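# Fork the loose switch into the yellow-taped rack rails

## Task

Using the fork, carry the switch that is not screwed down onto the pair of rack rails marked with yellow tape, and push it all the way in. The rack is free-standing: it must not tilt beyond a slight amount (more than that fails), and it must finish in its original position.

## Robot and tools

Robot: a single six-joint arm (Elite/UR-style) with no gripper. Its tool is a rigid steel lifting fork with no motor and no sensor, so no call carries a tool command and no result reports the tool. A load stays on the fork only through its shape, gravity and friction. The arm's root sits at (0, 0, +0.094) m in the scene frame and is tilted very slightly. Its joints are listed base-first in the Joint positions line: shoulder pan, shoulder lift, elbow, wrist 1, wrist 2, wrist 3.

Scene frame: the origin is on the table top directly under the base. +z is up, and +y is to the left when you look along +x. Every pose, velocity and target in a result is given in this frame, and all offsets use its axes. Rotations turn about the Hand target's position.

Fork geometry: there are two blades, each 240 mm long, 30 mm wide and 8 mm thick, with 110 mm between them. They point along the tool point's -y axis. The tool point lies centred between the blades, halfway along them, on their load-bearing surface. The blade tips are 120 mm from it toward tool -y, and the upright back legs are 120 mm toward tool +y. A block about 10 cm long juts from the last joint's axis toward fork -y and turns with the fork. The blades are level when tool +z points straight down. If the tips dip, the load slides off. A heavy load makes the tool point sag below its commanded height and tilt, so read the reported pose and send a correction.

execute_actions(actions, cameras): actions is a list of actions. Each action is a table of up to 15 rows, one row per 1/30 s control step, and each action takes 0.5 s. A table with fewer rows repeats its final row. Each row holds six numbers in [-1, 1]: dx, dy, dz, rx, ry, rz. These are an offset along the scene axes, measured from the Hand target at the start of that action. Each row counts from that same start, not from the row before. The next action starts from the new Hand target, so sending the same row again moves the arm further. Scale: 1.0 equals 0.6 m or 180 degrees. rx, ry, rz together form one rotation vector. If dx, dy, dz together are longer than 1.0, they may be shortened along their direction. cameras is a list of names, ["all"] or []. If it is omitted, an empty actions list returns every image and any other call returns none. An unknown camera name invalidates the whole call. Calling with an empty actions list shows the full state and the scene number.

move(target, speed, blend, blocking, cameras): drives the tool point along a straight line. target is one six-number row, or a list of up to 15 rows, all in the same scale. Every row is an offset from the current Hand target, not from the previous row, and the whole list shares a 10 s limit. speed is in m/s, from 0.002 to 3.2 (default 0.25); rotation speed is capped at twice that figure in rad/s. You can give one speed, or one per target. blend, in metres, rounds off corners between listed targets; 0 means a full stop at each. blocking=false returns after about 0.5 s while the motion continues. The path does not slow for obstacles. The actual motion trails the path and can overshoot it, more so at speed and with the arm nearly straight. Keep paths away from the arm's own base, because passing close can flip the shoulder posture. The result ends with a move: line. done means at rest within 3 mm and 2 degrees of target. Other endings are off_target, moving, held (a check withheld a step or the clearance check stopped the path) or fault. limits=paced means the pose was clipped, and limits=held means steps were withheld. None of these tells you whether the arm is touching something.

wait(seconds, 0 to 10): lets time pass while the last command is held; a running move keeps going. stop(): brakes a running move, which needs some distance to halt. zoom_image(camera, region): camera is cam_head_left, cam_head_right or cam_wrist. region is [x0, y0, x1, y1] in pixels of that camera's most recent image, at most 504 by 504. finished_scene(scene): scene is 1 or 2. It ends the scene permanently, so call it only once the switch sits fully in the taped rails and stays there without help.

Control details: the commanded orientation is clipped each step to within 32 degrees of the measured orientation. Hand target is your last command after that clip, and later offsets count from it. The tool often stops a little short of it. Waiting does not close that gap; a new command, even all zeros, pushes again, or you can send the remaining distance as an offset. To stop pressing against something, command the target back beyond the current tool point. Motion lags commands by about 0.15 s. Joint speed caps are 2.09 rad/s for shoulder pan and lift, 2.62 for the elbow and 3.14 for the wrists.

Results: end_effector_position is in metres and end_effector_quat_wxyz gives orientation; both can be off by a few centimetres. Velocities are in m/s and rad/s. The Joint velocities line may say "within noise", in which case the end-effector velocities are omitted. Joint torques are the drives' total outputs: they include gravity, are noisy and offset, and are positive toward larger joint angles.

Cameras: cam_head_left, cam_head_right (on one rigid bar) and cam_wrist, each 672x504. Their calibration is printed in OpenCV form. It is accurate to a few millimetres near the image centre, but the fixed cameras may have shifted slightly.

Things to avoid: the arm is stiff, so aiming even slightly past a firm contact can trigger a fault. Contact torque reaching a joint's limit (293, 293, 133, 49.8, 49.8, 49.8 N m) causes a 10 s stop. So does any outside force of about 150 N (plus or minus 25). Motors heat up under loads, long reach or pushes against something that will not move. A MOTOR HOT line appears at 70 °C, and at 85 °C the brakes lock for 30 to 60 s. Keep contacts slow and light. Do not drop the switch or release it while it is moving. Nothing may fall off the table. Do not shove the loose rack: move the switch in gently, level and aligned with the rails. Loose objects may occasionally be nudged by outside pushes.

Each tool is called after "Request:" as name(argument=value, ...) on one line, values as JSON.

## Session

Request:
execute_actions(actions=[])

Request:
zoom_image(camera="cam_head_right", region=[290, 60, 490, 270])

Request:
zoom_image(camera="cam_head_left", region=[290, 60, 490, 270])

Scene clock: 0.00 s.
end_effector_position=(+0.3721, -0.1179, +0.2683) end_effector_quat_wxyz=(-0.171, +0.978, -0.115, +0.012)
Joint positions: [1.982 -1.736 2.436 -1.964 -1.402 0.575]
Joint velocities: within noise
Joint torques (N m): no reading
Hand target: +0.3721, -0.1179, +0.2683; -0.171, +0.978, -0.115, +0.012
camera_calibration:
cam_wrist: T_world_to_cam=[[0.971635, -0.232132, -0.0451733, -0.367249], [-0.231942, -0.972683, 0.00947392, -0.159603], [-0.0461385, 0.00127239, -0.998934, 0.379723], [0, 0, 0, 1]] pos_world=[0.337333, -0.240977, 0.364241]

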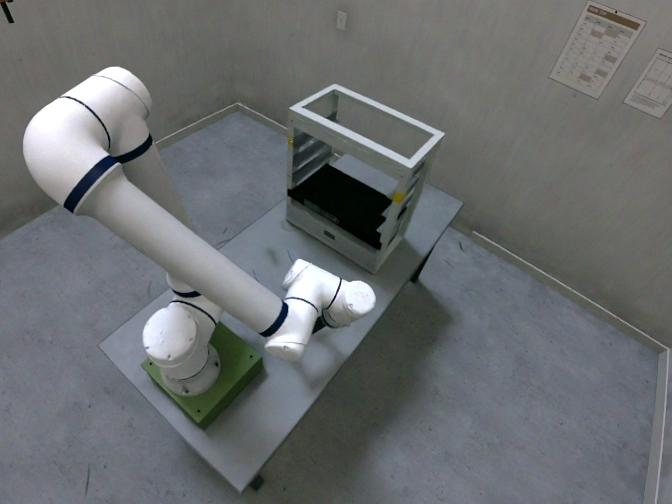

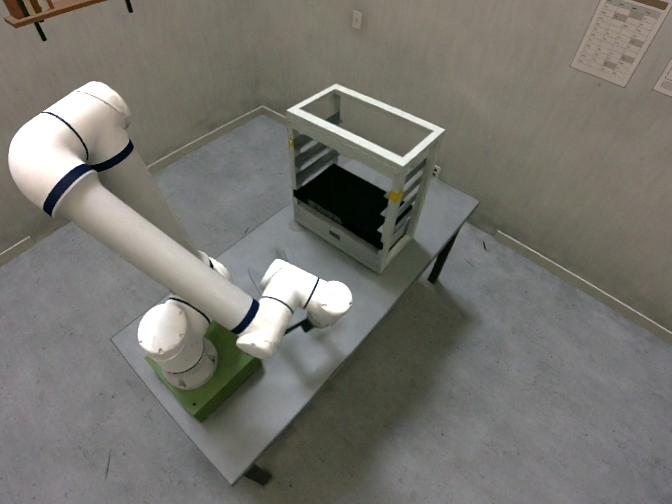

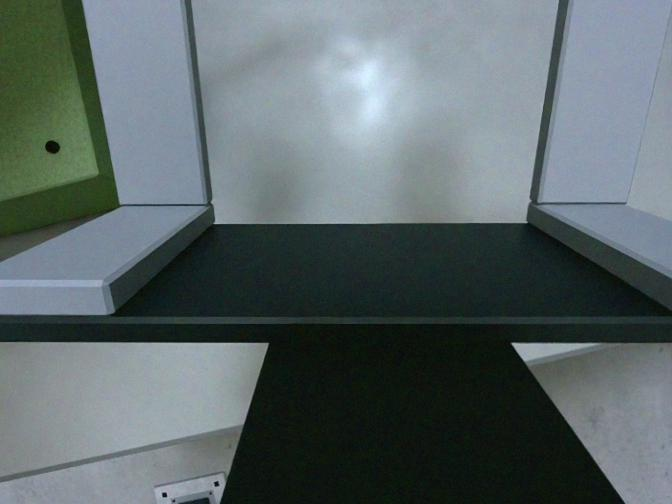

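Scaled by 2.400.

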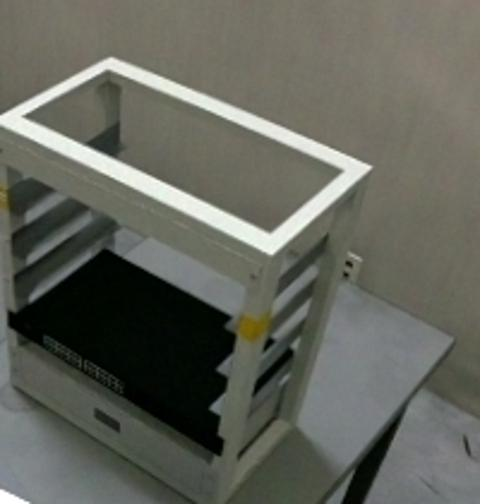

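Scaled by 2.400.

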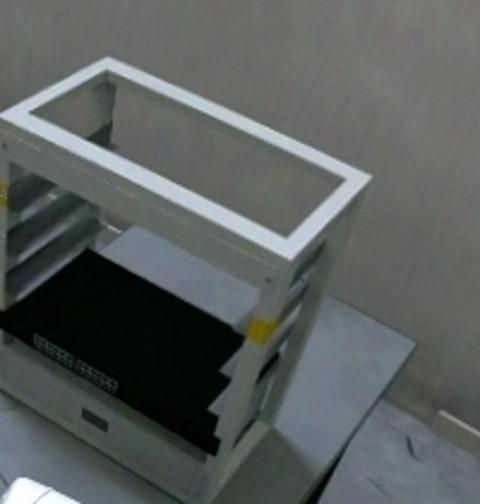

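Request:
move(target=[0.2965,-0.1702,0.1162,0.2557,-0.3306,-0.3713], speed=0.45, cameras=["cam_wrist"])

Request:
zoom_image(camera="cam_wrist", region=[210, 0, 540, 230])

Request:
move(target=[0,0,0.25,0,0,0], speed=0.4, cameras=["all"])

Request:
zoom_image(camera="cam_wrist", region=[210, 0, 540, 230])

Scene clock: 46.13 s.
end_effector_position=(+0.5500, -0.2200, +0.3380) end_effector_quat_wxyz=(+0.500, -0.500, +0.500, -0.500)
Joint positions: [1.922 -1.229 2.648 -1.376 0.304 -0.035]
Joint torques (N m): [-21.06 -61.44 -27.91 1.05 -2.23 -2.58]
Hand target: +0.5500, -0.2200, +0.3380; +0.500, -0.500, +0.500, -0.500
Off the commanded pose: 0.000 m, 0 deg.
move: done
camera_calibration:
cam_wrist: T_world_to_cam=[[0.0268825, -0.99956, -0.0125319, -0.220905], [-0.346473, 0.0024426, -0.938057, 0.379558], [0.937675, 0.0295593, -0.346255, -0.297849], [0, 0, 0, 1]] pos_world=[0.416731, -0.21293, 0.250146]
Images, in order (width x height): cam_wrist 672x504.

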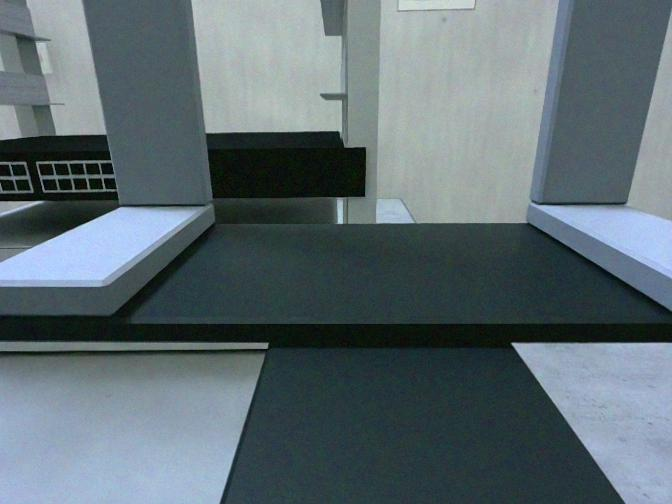

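Scaled by 1.527.

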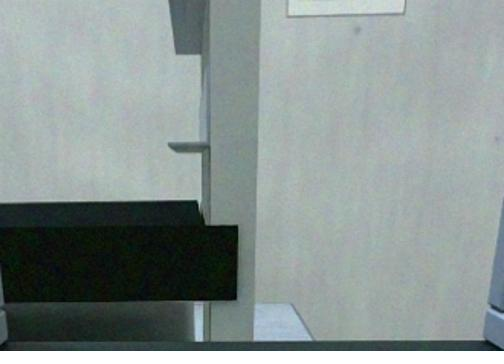

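Scene clock: 47.63 s.
end_effector_position=(+0.5500, -0.2200, +0.4880) end_effector_quat_wxyz=(+0.500, -0.500, +0.500, -0.500)
Joint positions: [1.927 -1.67 2.569 -0.856 0.31 -0.034]
Joint torques (N m): [-21.22 -42.11 -65.18 1 -2.33 -2.28]
Hand target: +0.5500, -0.2200, +0.4880; +0.500, -0.500, +0.500, -0.500
Off the commanded pose: 0.000 m, 0 deg.
move: done
camera_calibration:
cam_wrist: T_world_to_cam=[[0.0268809, -0.99956, -0.0125342, -0.219021], [-0.346561, 0.00244256, -0.938024, 0.520255], [0.937642, 0.0295588, -0.346343, -0.245768], [0, 0, 0, 1]] pos_world=[0.416631, -0.21293, 0.400146]

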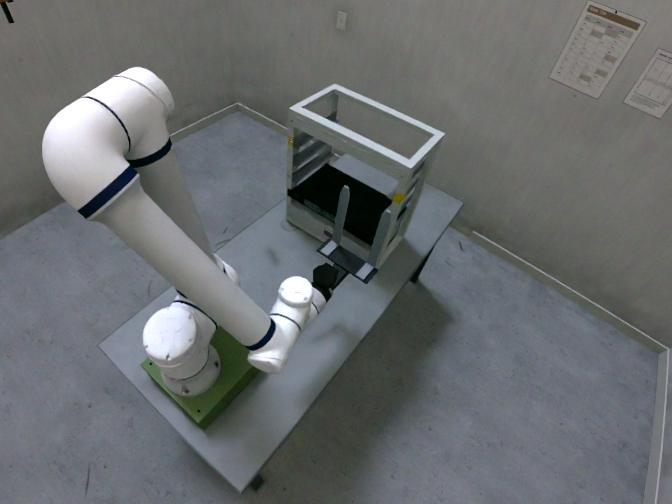

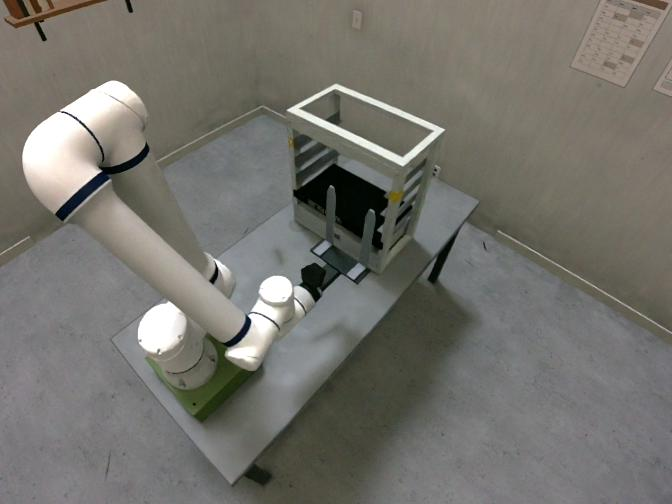

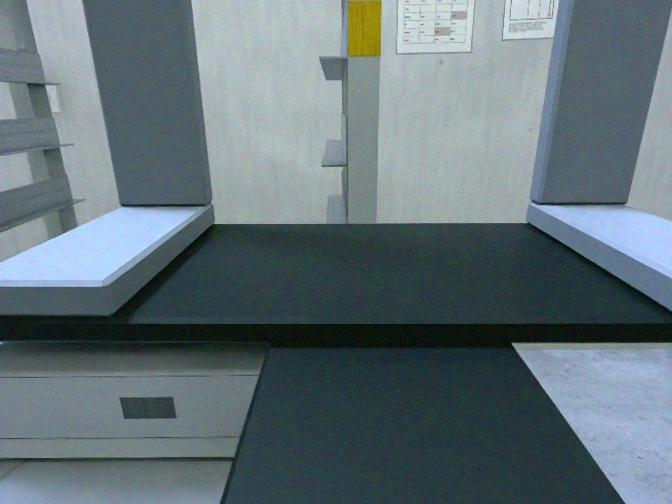

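Scaled by 1.527.

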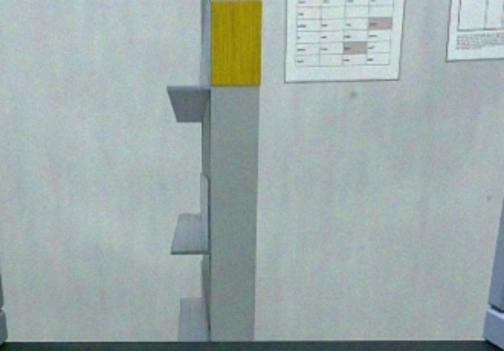

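Request:
move(target=[[0,0,-0.25,0,0,0],[-0.2965,0.1702,-0.3662,-0.2557,0.3306,0.3713]], speed=[0.5,0.45], blend=[0.01,0], cameras=[])

Scene clock: 91.33 s.
end_effector_position=(+0.3722, -0.1179, +0.2683) end_effector_quat_wxyz=(-0.171, +0.978, -0.115, +0.012)
Joint positions: [1.982 -1.736 2.436 -1.965 -1.401 0.575]
Joint torques (N m): [9.67 -43.86 -76.81 -0.06 -0.23 3.62]
Hand target: +0.3721, -0.1179, +0.2683; -0.171, +0.978, -0.115, +0.012
Off the commanded pose: 0.000 m, 0 deg.
move: done; limits=paced
No camera images: "cameras" was empty.

Request:
move(target=[[0.3748,0.2015,-0.0805,-0.0797,0.0863,-0.4017],[0.3748,0.2015,-0.1938,-0.0797,0.0863,-0.4017]], speed=[0.45,0.2], blend=[0.02,0], cameras=["all"])

Request:
zoom_image(camera="cam_head_right", region=[250, 110, 420, 280])

Request:
zoom_image(camera="cam_head_left", region=[250, 110, 420, 280])

Scene clock: 107.93 s.
end_effector_position=(+0.5970, +0.0030, +0.1521) end_effector_quat_wxyz=(+0.000, +0.729, -0.685, +0.000)
Joint positions: [2.766 -1.643 2.57 -2.483 -1.57 2.658]
Joint torques (N m): [9.84 -20.85 -46.05 -10.25 -1.5 3.67]
Hand target: +0.5970, +0.0030, +0.1520; +0.000, +0.729, -0.685, +0.000
Off the commanded pose: 0.000 m, 0 deg.
move: done
camera_calibration:
cam_wrist: T_world_to_cam=[[0.0483763, -0.998473, -0.0266832, -0.0122594], [-0.936474, -0.0546312, 0.346455, 0.377839], [-0.347384, 0.00822792, -0.937687, 0.444393], [0, 0, 0, 1]] pos_world=[0.508804, 0.00474464, 0.28547]

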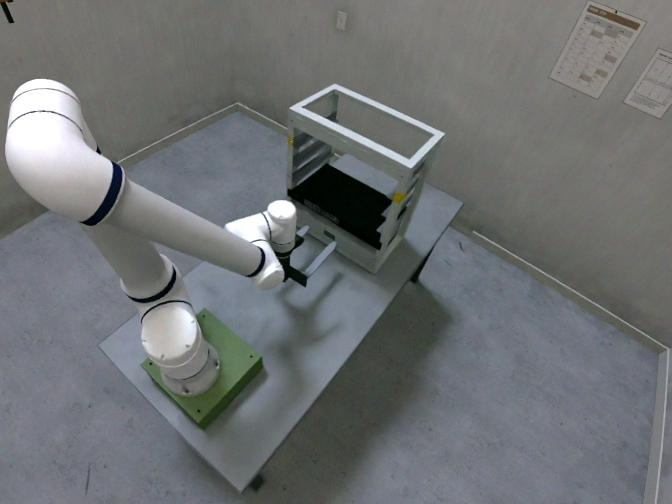

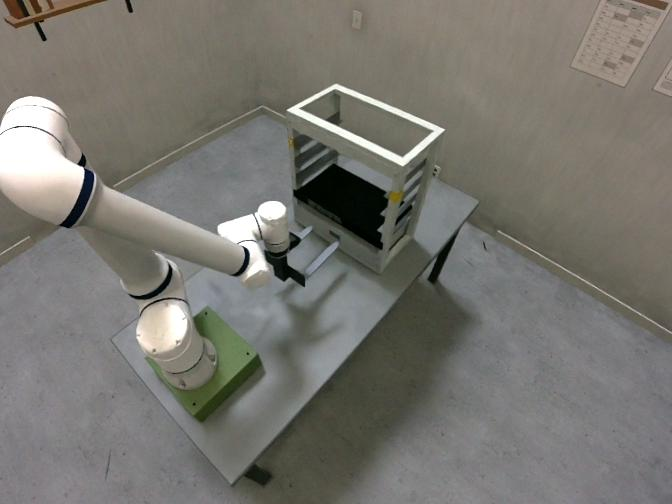

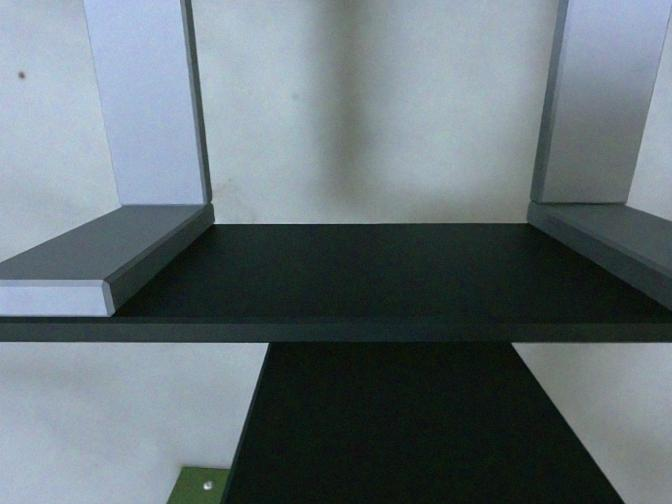

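Scaled by 2.965.

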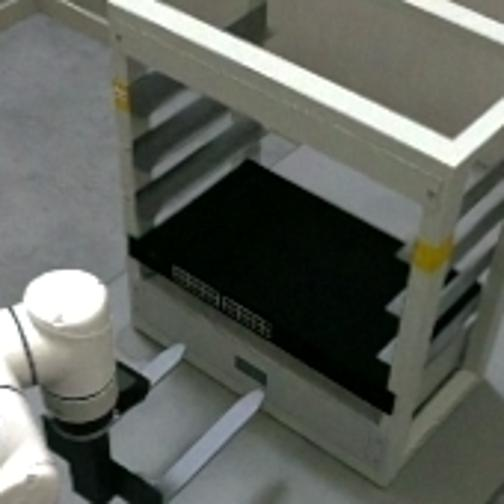

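Scaled by 2.965.

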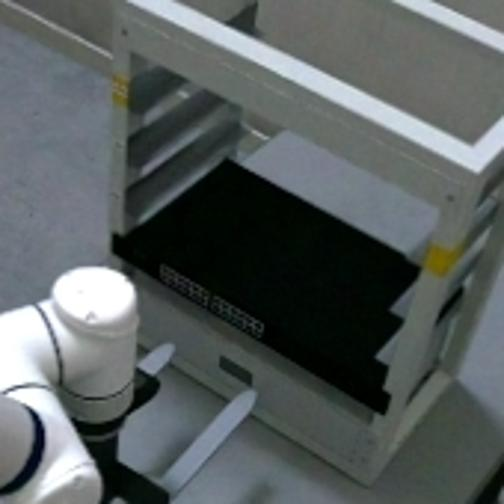

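Request:
move(target=[0.3987,0.0145,0,0,0,0], speed=0.2, cameras=["cam_wrist","cam_head_right"])

Request:
zoom_image(camera="cam_wrist", region=[180, 0, 300, 120])

Request:
zoom_image(camera="cam_wrist", region=[440, 0, 560, 120])

Scene clock: 131.77 s.
end_effector_position=(+0.8360, +0.0117, +0.1521) end_effector_quat_wxyz=(+0.000, +0.729, -0.685, +0.000)
Joint positions: [2.929 -1.274 2.138 -2.421 -1.568 2.821]
Joint torques (N m): [9.97 -64.02 -75.28 -5.45 -1.73 3.4]
Hand target: +0.8362, +0.0117, +0.1520; +0.000, +0.729, -0.685, +0.000
Off the commanded pose: 0.000 m, 0 deg.
move: done
camera_calibration:
cam_wrist: T_world_to_cam=[[0.0483776, -0.998473, -0.0266837, -0.015143], [-0.936474, -0.0546326, 0.346455, 0.60226], [-0.347384, 0.00822791, -0.937687, 0.527287], [0, 0, 0, 1]] pos_world=[0.747904, 0.0134446, 0.28537]
Images, in order (width x height): cam_head_right 672x504, cam_wrist 672x504.

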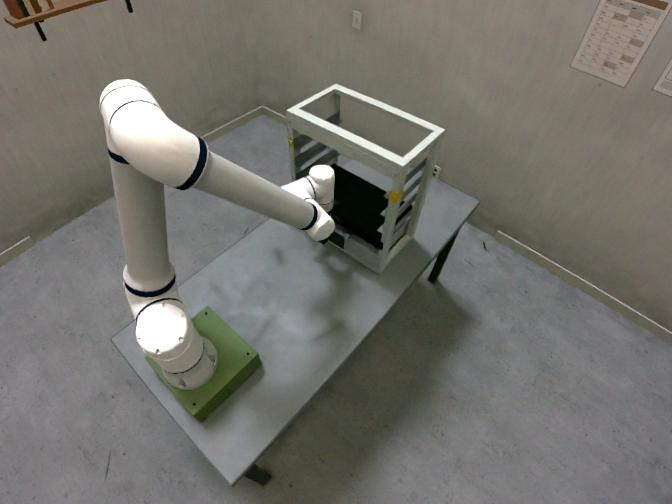

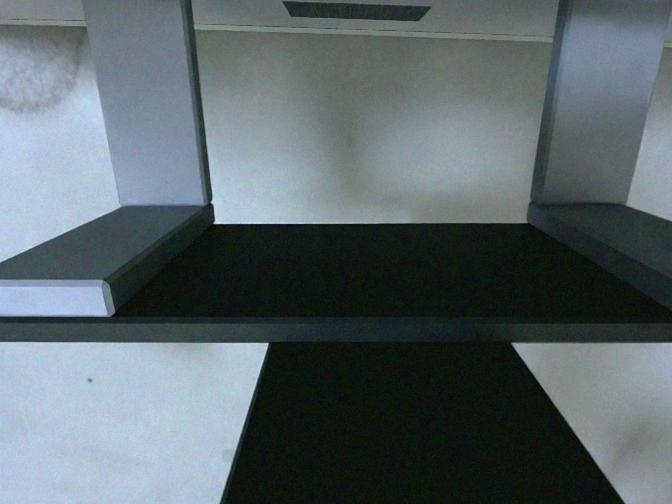

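Scaled by 4.200.

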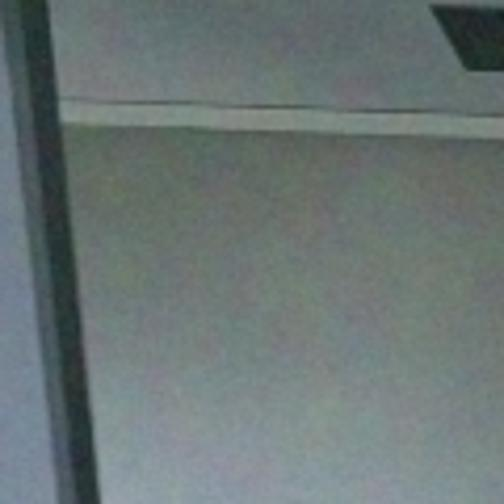

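Scaled by 4.200.

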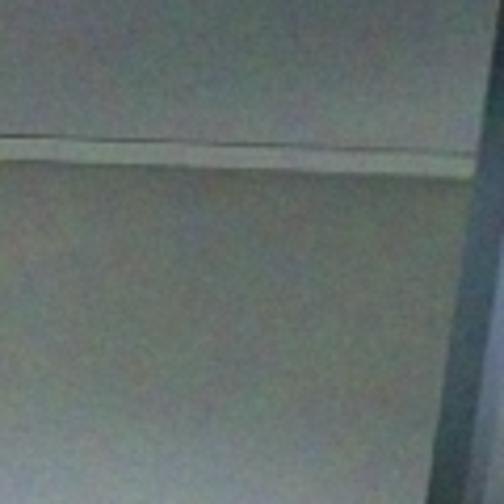

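Request:
move(target=[0.0513,0,0,0,0,-0.01278], speed=0.15, cameras=["cam_wrist"])

Request:
zoom_image(camera="cam_wrist", region=[180, 0, 300, 120])

Request:
zoom_image(camera="cam_wrist", region=[440, 0, 560, 120])

Scene clock: 167.47 s.
end_effector_position=(+0.8668, +0.0117, +0.1520) end_effector_quat_wxyz=(+0.000, +0.715, -0.699, +0.000)
Joint positions: [2.948 -1.234 2.079 -2.402 -1.567 2.88]
Joint torques (N m): [8.96 -70.71 -76.09 -5.65 -0.32 3.48]
Hand target: +0.8670, +0.0117, +0.1520; +0.000, +0.715, -0.700, +0.000
Off the commanded pose: 0.000 m, 0 deg.
move: done
camera_calibration:
cam_wrist: T_world_to_cam=[[0.00846879, -0.999609, -0.0266357, 0.0178936], [-0.937919, -0.0171771, 0.346429, 0.631882], [-0.346751, 0.0220483, -0.937698, 0.537269], [0, 0, 0, 1]] pos_world=[0.778801, 0.0168946, 0.28537]
Images, in order (width x height): cam_wrist 672x504.

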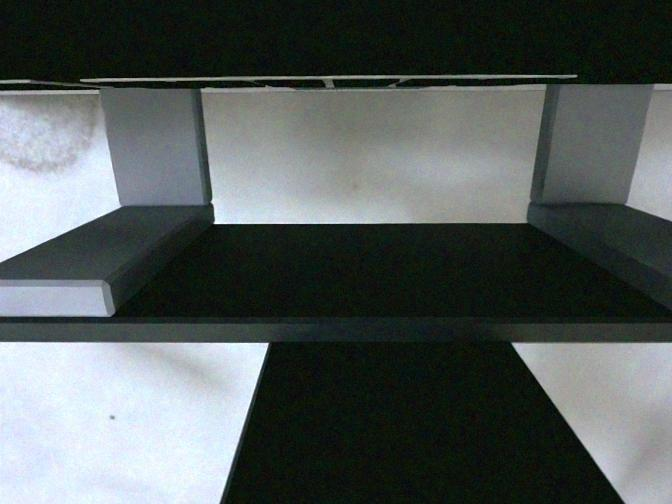

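Scaled by 4.200.

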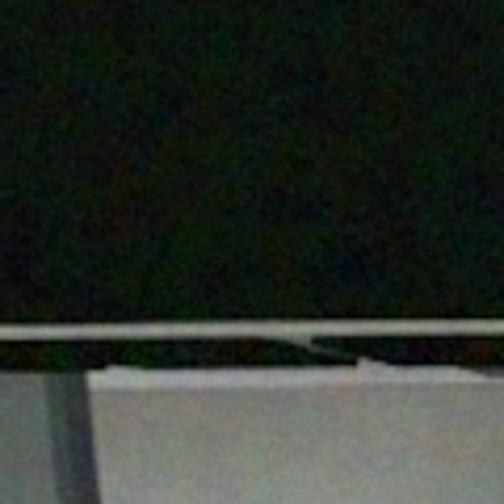

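Scaled by 4.200.

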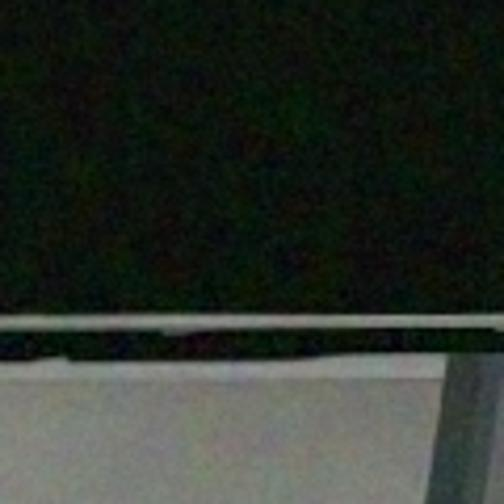

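Request:
move(target=[[0,0,0.0233,0,0,-0.0006],[0,0,0.0533,0,0,-0.0006]], speed=[0.05,0.02], blend=[0.002,0], cameras=["cam_head_right"])

Request:
zoom_image(camera="cam_head_right", region=[280, 80, 450, 280])

Scene clock: 177.60 s.
end_effector_position=(+0.8670, +0.0117, +0.1838) end_effector_quat_wxyz=(+0.000, +0.714, -0.700, +0.000) end_effector_velocity=(-0.001, +0.001, +0.000) end_effector_angular_velocity=(+0.001, +0.004, +0.000)
Joint positions: [2.949 -1.276 2.06 -2.341 -1.567 2.883]
Joint velocities: [0 -0.001 0 0.006 0 0]
Joint torques (N m): [-8.46 -131.01 -114.89 -18 3.44 0.29]
Hand target: +0.8670, +0.0117, +0.1840; +0.000, +0.714, -0.700, +0.000
Off the commanded pose: 0.000 m, 0 deg.
move: done
Images, in order (width x height): cam_head_right 672x504.

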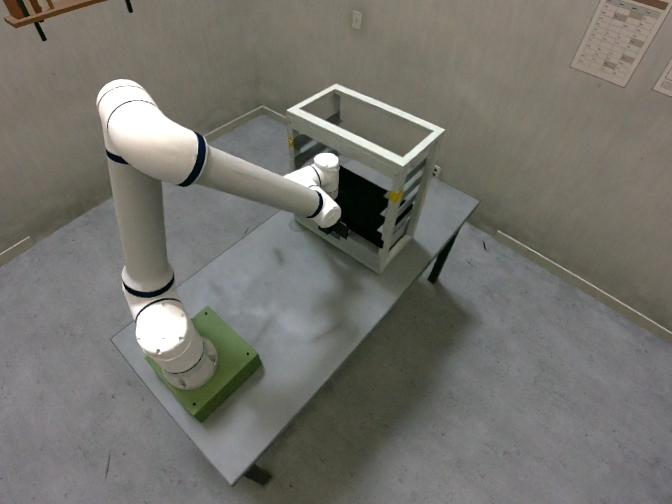

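Scaled by 2.520.

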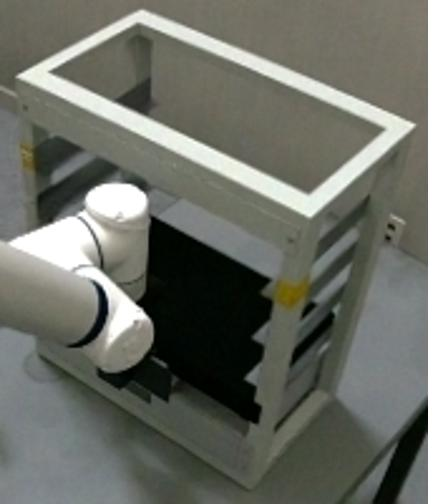

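Request:
move(target=[[-0.4749,-0.0091,0,0,0,0],[-0.4749,-0.0091,0.4408,0,0,0]], speed=[0.13,0.2], cameras=["all"])

Request:
zoom_image(camera="cam_head_right", region=[240, 80, 450, 280])

Request:
zoom_image(camera="cam_head_left", region=[240, 80, 450, 280])

Scene clock: 189.23 s.
end_effector_position=(+0.5821, +0.0062, +0.4483) end_effector_quat_wxyz=(+0.000, +0.714, -0.700, +0.000)
Joint positions: [2.772 -2.037 2.207 -1.725 -1.57 2.706]
Joint torques (N m): [-21.75 -54.21 -143.6 -17.26 1.32 -2.23]
Hand target: +0.5821, +0.0062, +0.4485; +0.000, +0.714, -0.700, +0.000
Off the commanded pose: 0.000 m, 0 deg.
move: done
camera_calibration:
cam_wrist: T_world_to_cam=[[0.00635067, -0.999625, -0.0266221, 0.0240352], [-0.937947, -0.0151854, 0.346445, 0.262096], [-0.34672, 0.0227699, -0.937692, 0.716474], [0, 0, 0, 1]] pos_world=[0.494096, 0.0116921, 0.58167]

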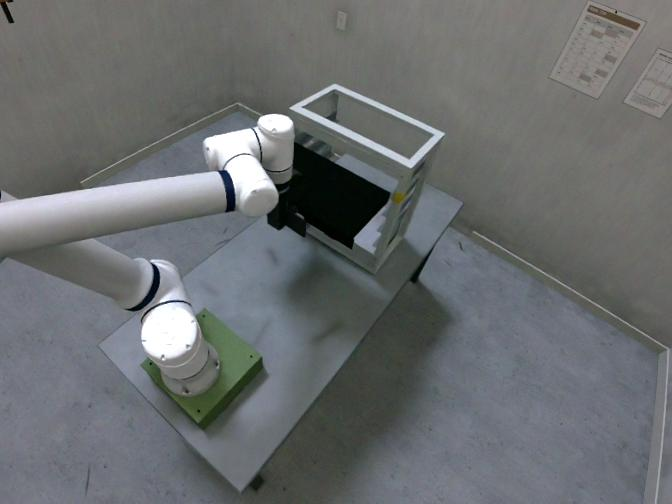

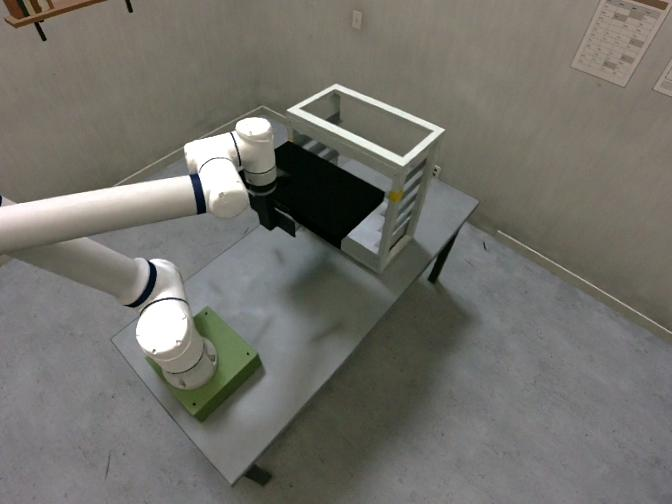

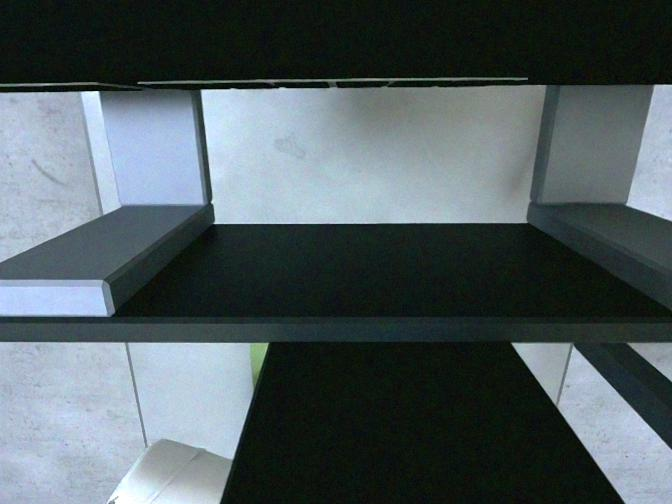

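Scaled by 2.400.

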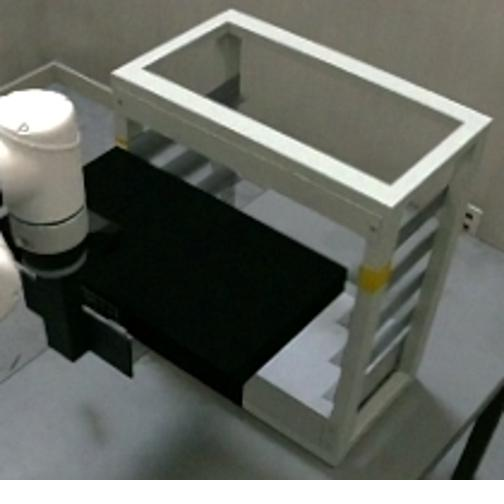

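Scaled by 2.400.

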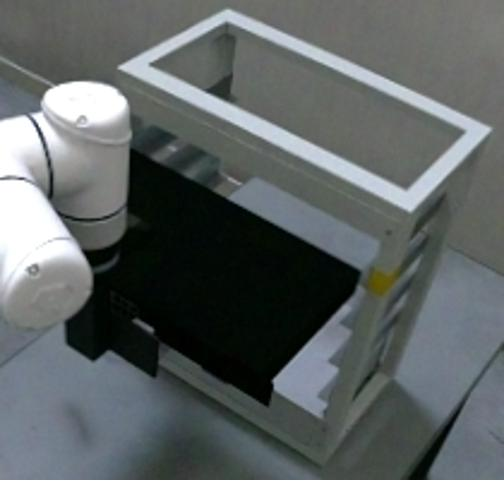

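Request:
move(target=[[0,0,0.0058,0,0,0],[0.17,0.0033,0.0058,0,0,0]], speed=[0.1,0.09], blend=[0.002,0], cameras=["cam_head_right","cam_head_left"])

Request:
zoom_image(camera="cam_head_right", region=[270, 80, 450, 280])

Request:
zoom_image(camera="cam_head_left", region=[270, 80, 450, 280])

Scene clock: 199.23 s.
end_effector_position=(+0.6839, +0.0082, +0.4520) end_effector_quat_wxyz=(+0.000, +0.714, -0.700, +0.000)
Joint positions: [2.857 -1.831 2.077 -1.802 -1.569 2.791]
Joint torques (N m): [7.76 -48.03 -142.11 -22.39 1.37 3.49]
Hand target: +0.6841, +0.0082, +0.4520; +0.000, +0.714, -0.700, +0.000
Off the commanded pose: 0.000 m, 0 deg.
move: done; blend cut to 0.0017 m at target 1
Images, in order (width x height): cam_head_left 672x504, cam_head_right 672x504.

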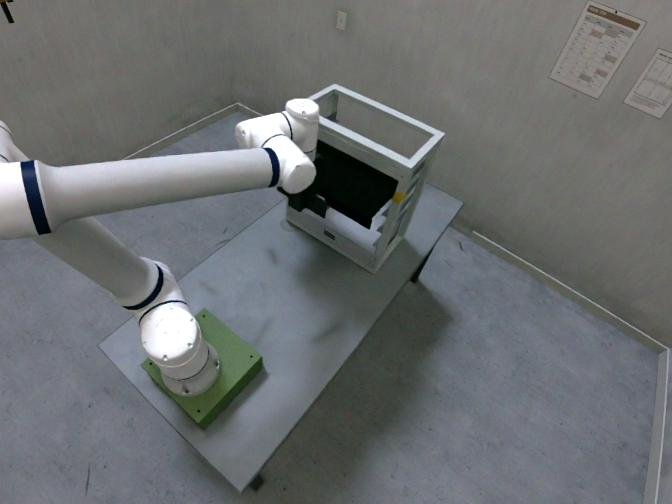

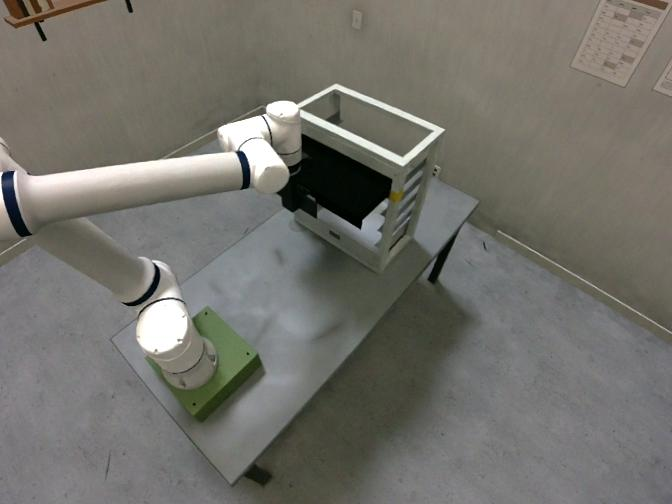

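Scaled by 2.520.

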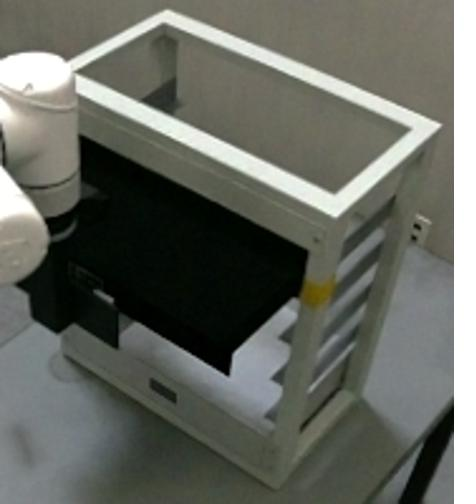

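Scaled by 2.520.

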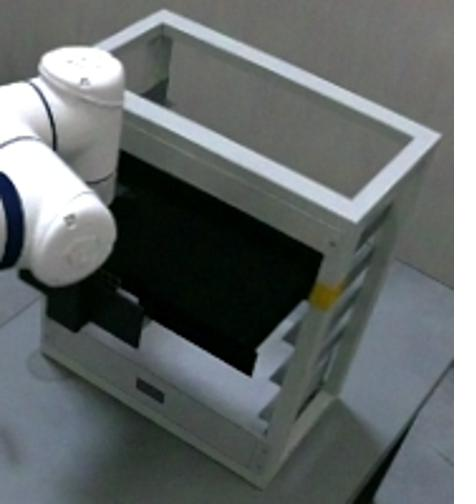

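Request:
move(target=[0.2283,0.0044,0,0,0,0], speed=0.09, cameras=["cam_head_right","cam_head_left"])

Request:
zoom_image(camera="cam_head_right", region=[270, 80, 450, 280])

Request:
zoom_image(camera="cam_head_left", region=[270, 80, 450, 280])

Scene clock: 205.20 s.
end_effector_position=(+0.8208, +0.0109, +0.4520) end_effector_quat_wxyz=(+0.000, +0.714, -0.700, +0.000)
Joint positions: [2.929 -1.586 1.872 -1.843 -1.568 2.863]
Joint torques (N m): [7.86 -79.46 -142.84 -22.02 1.36 3.44]
Hand target: +0.8210, +0.0109, +0.4520; +0.000, +0.714, -0.700, +0.000
Off the commanded pose: 0.000 m, 0 deg.
move: done
Images, in order (width x height): cam_head_left 672x504, cam_head_right 672x504.

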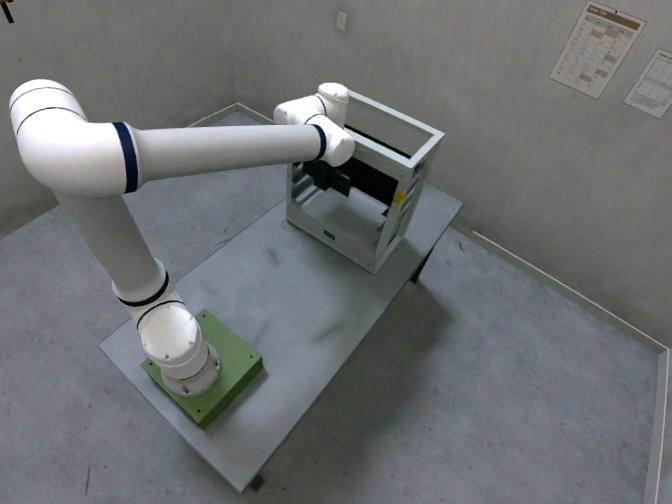

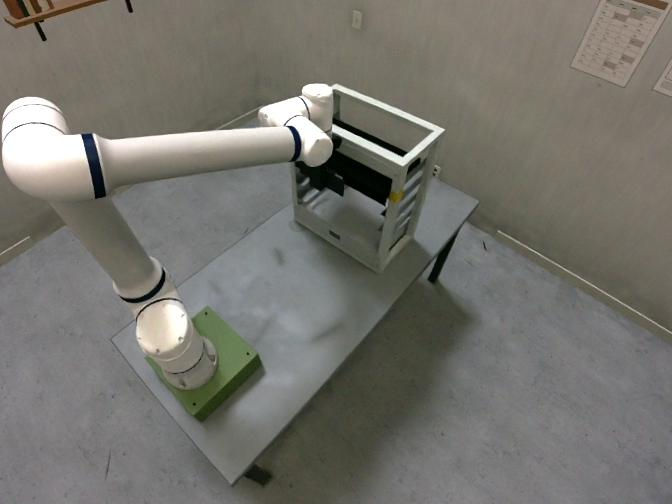

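Scaled by 2.520.

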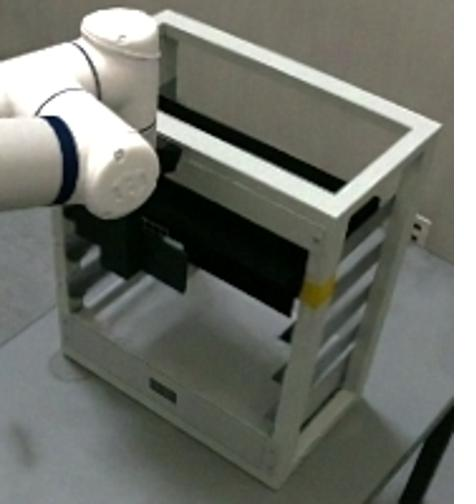

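Scaled by 2.520.

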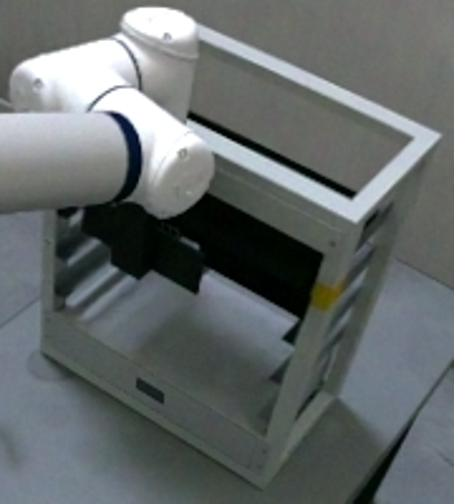

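Request:
move(target=[[0,0,-0.0133,0,0,0],[0,0,-0.0433,0,0,0]], speed=[0.04,0.02], blend=[0.002,0], cameras=["cam_head_right","cam_head_left"])

Request:
zoom_image(camera="cam_head_right", region=[270, 80, 450, 280])

Request:
zoom_image(camera="cam_head_left", region=[270, 80, 450, 280])

Scene clock: 213.33 s.
end_effector_position=(+0.8210, +0.0108, +0.4262) end_effector_quat_wxyz=(+0.000, +0.714, -0.700, +0.000)
Joint positions: [2.929 -1.572 1.906 -1.89 -1.568 2.864]
Joint torques (N m): [10.08 -49 -74.93 -10.11 -1.18 3.46]
Hand target: +0.8210, +0.0109, +0.4260; +0.000, +0.714, -0.700, +0.000
Off the commanded pose: 0.000 m, 0 deg.
move: done
Images, in order (width x height): cam_head_left 672x504, cam_head_right 672x504.

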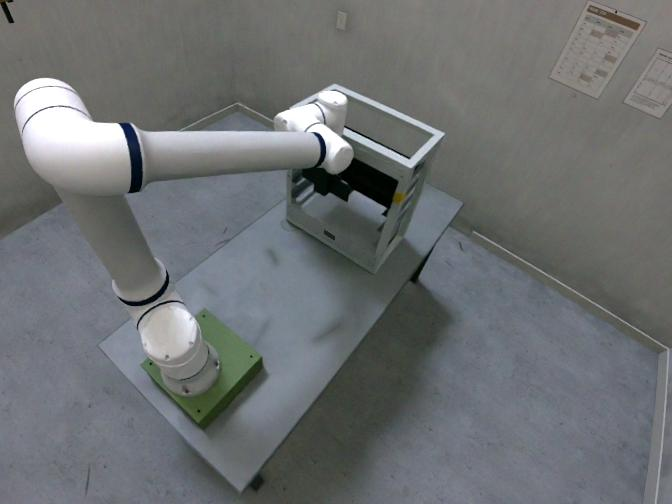

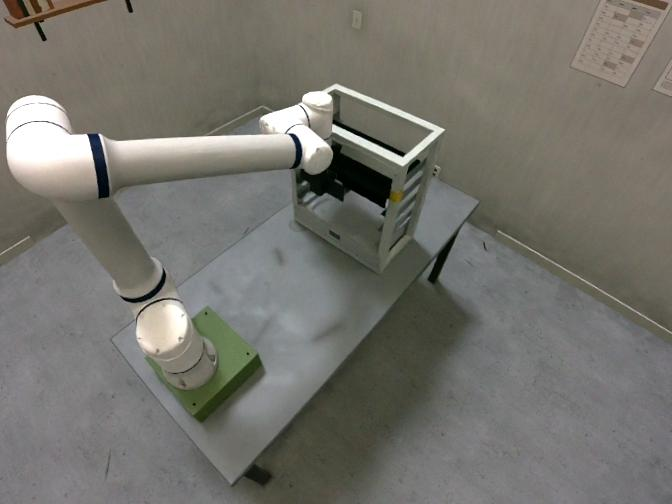

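Scaled by 2.520.

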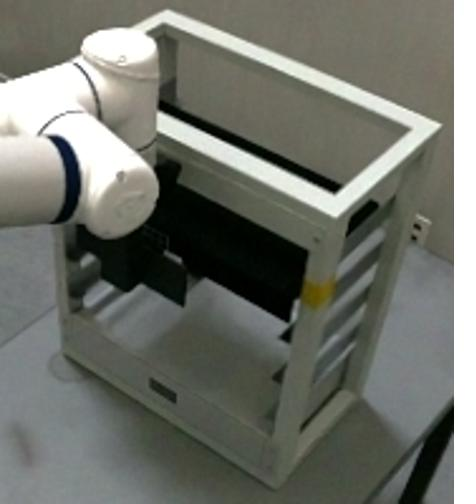

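Scaled by 2.520.

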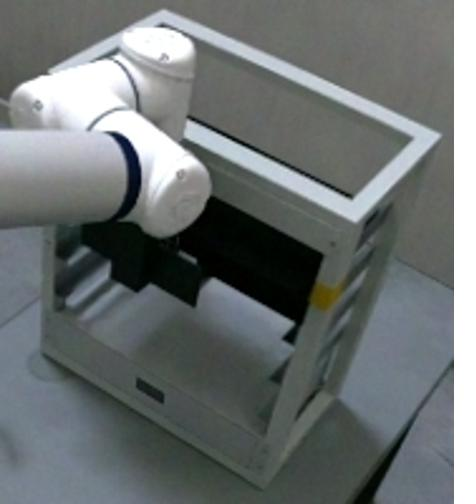

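Request:
move(target=[[-0.4083,-0.0078,0,0,0,0],[-0.4083,-0.0078,0.0583,0,0,0],[-0.355,-0.0068,0.0583,0,0,0],[-0.2717,-0.0052,0.0583,0,0,0]], speed=[0.2,0.15,0.1,0.03], blend=[0.008,0.008,0.003,0], cameras=["cam_head_right","cam_head_left"])

Request:
zoom_image(camera="cam_head_right", region=[270, 80, 450, 280])

Request:
zoom_image(camera="cam_head_left", region=[270, 80, 450, 280])

Scene clock: 222.40 s.
end_effector_position=(+0.6578, +0.0077, +0.4610) end_effector_quat_wxyz=(+0.000, +0.714, -0.700, +0.000)
Joint positions: [2.838 -1.885 2.097 -1.768 -1.569 2.773]
Joint torques (N m): [9.48 -16.27 -115.07 -17.23 3.42 3.36]
Hand target: +0.6580, +0.0077, +0.4610; +0.000, +0.714, -0.700, +0.000
Off the commanded pose: 0.000 m, 0 deg.
move: done
Images, in order (width x height): cam_head_left 672x504, cam_head_right 672x504.

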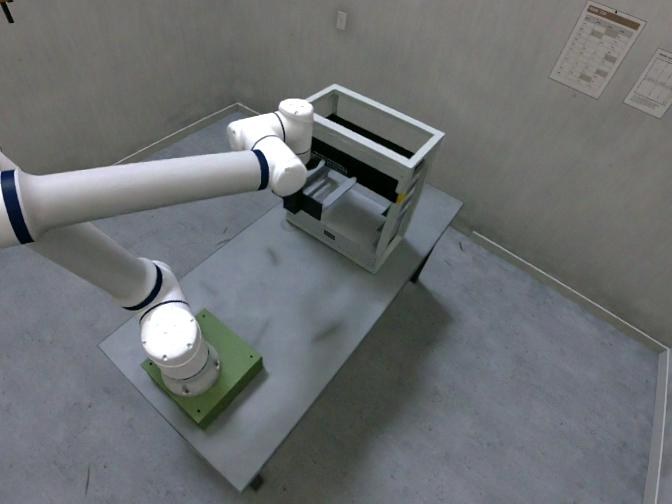

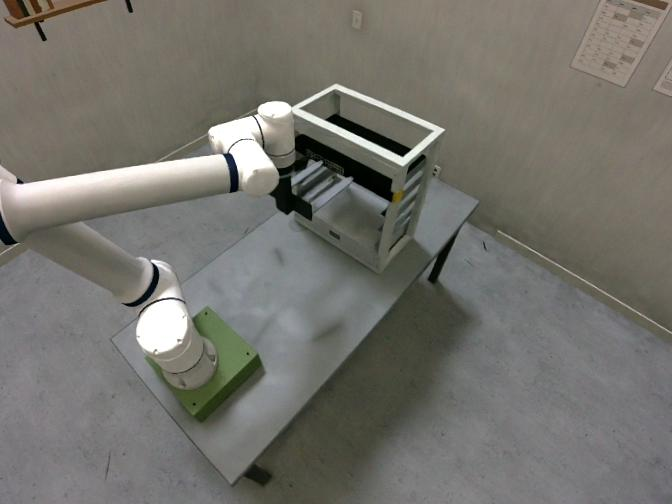

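Scaled by 2.520.

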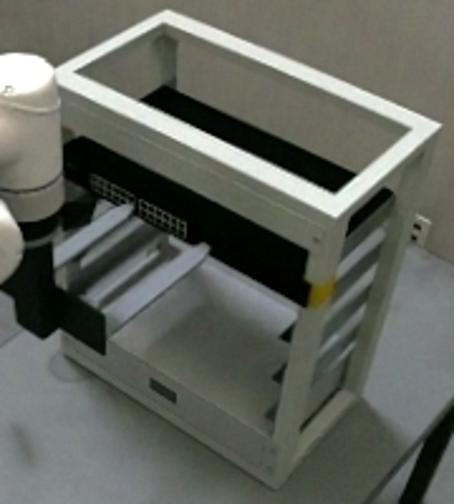

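Scaled by 2.520.

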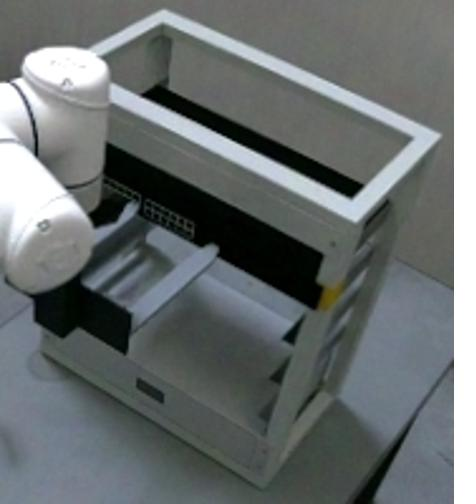

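Request:
move(target=[0.0125,0.0002,0,0,0,0], speed=0.02, cameras=["cam_head_right"])

Request:
zoom_image(camera="cam_head_right", region=[330, 130, 430, 230])

Scene clock: 226.87 s.
end_effector_position=(+0.6653, +0.0078, +0.4610) end_effector_quat_wxyz=(+0.000, +0.714, -0.700, +0.000)
Joint positions: [2.844 -1.871 2.087 -1.773 -1.569 2.778]
Joint torques (N m): [9.81 -19.11 -113.58 -16.83 4.06 3.37]
Hand target: +0.6655, +0.0079, +0.4610; +0.000, +0.714, -0.700, +0.000
Off the commanded pose: 0.000 m, 0 deg.
move: done
Images, in order (width x height): cam_head_right 672x504.

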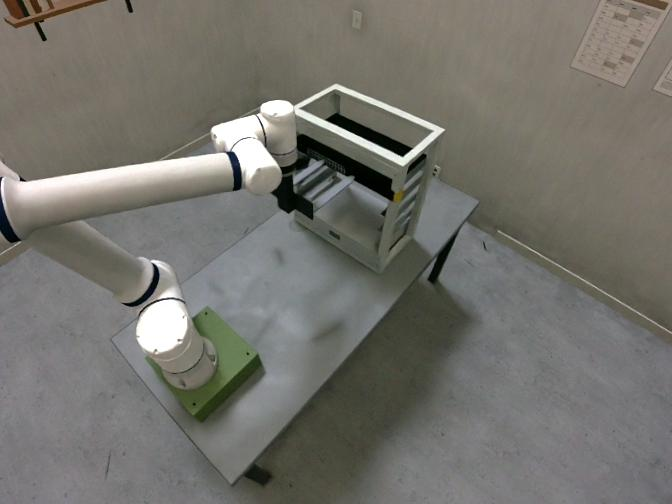

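Scaled by 5.040.

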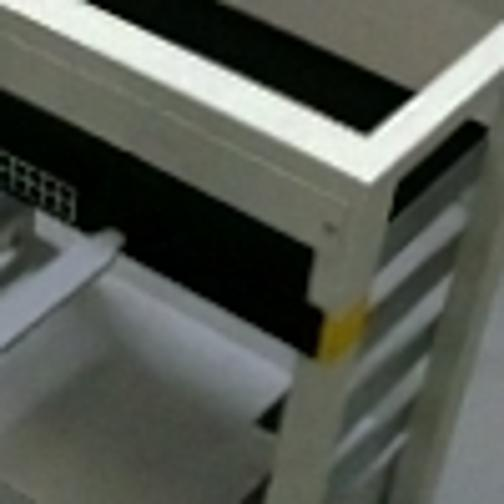

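Request:
move(target=[0.0025,0,0,0,0,0], speed=0.01, cameras=[])

Scene clock: 229.17 s.
end_effector_position=(+0.6668, +0.0079, +0.4609) end_effector_quat_wxyz=(+0.000, +0.714, -0.700, +0.000)
Joint positions: [2.845 -1.868 2.085 -1.774 -1.569 2.779]
Joint torques (N m): [6.23 12.98 -125.43 -30.13 6.52 9.94]
Hand target: +0.6670, +0.0079, +0.4610; +0.000, +0.714, -0.700, +0.000
Off the commanded pose: 0.000 m, 0 deg.
move: done
No camera images: "cameras" was empty.


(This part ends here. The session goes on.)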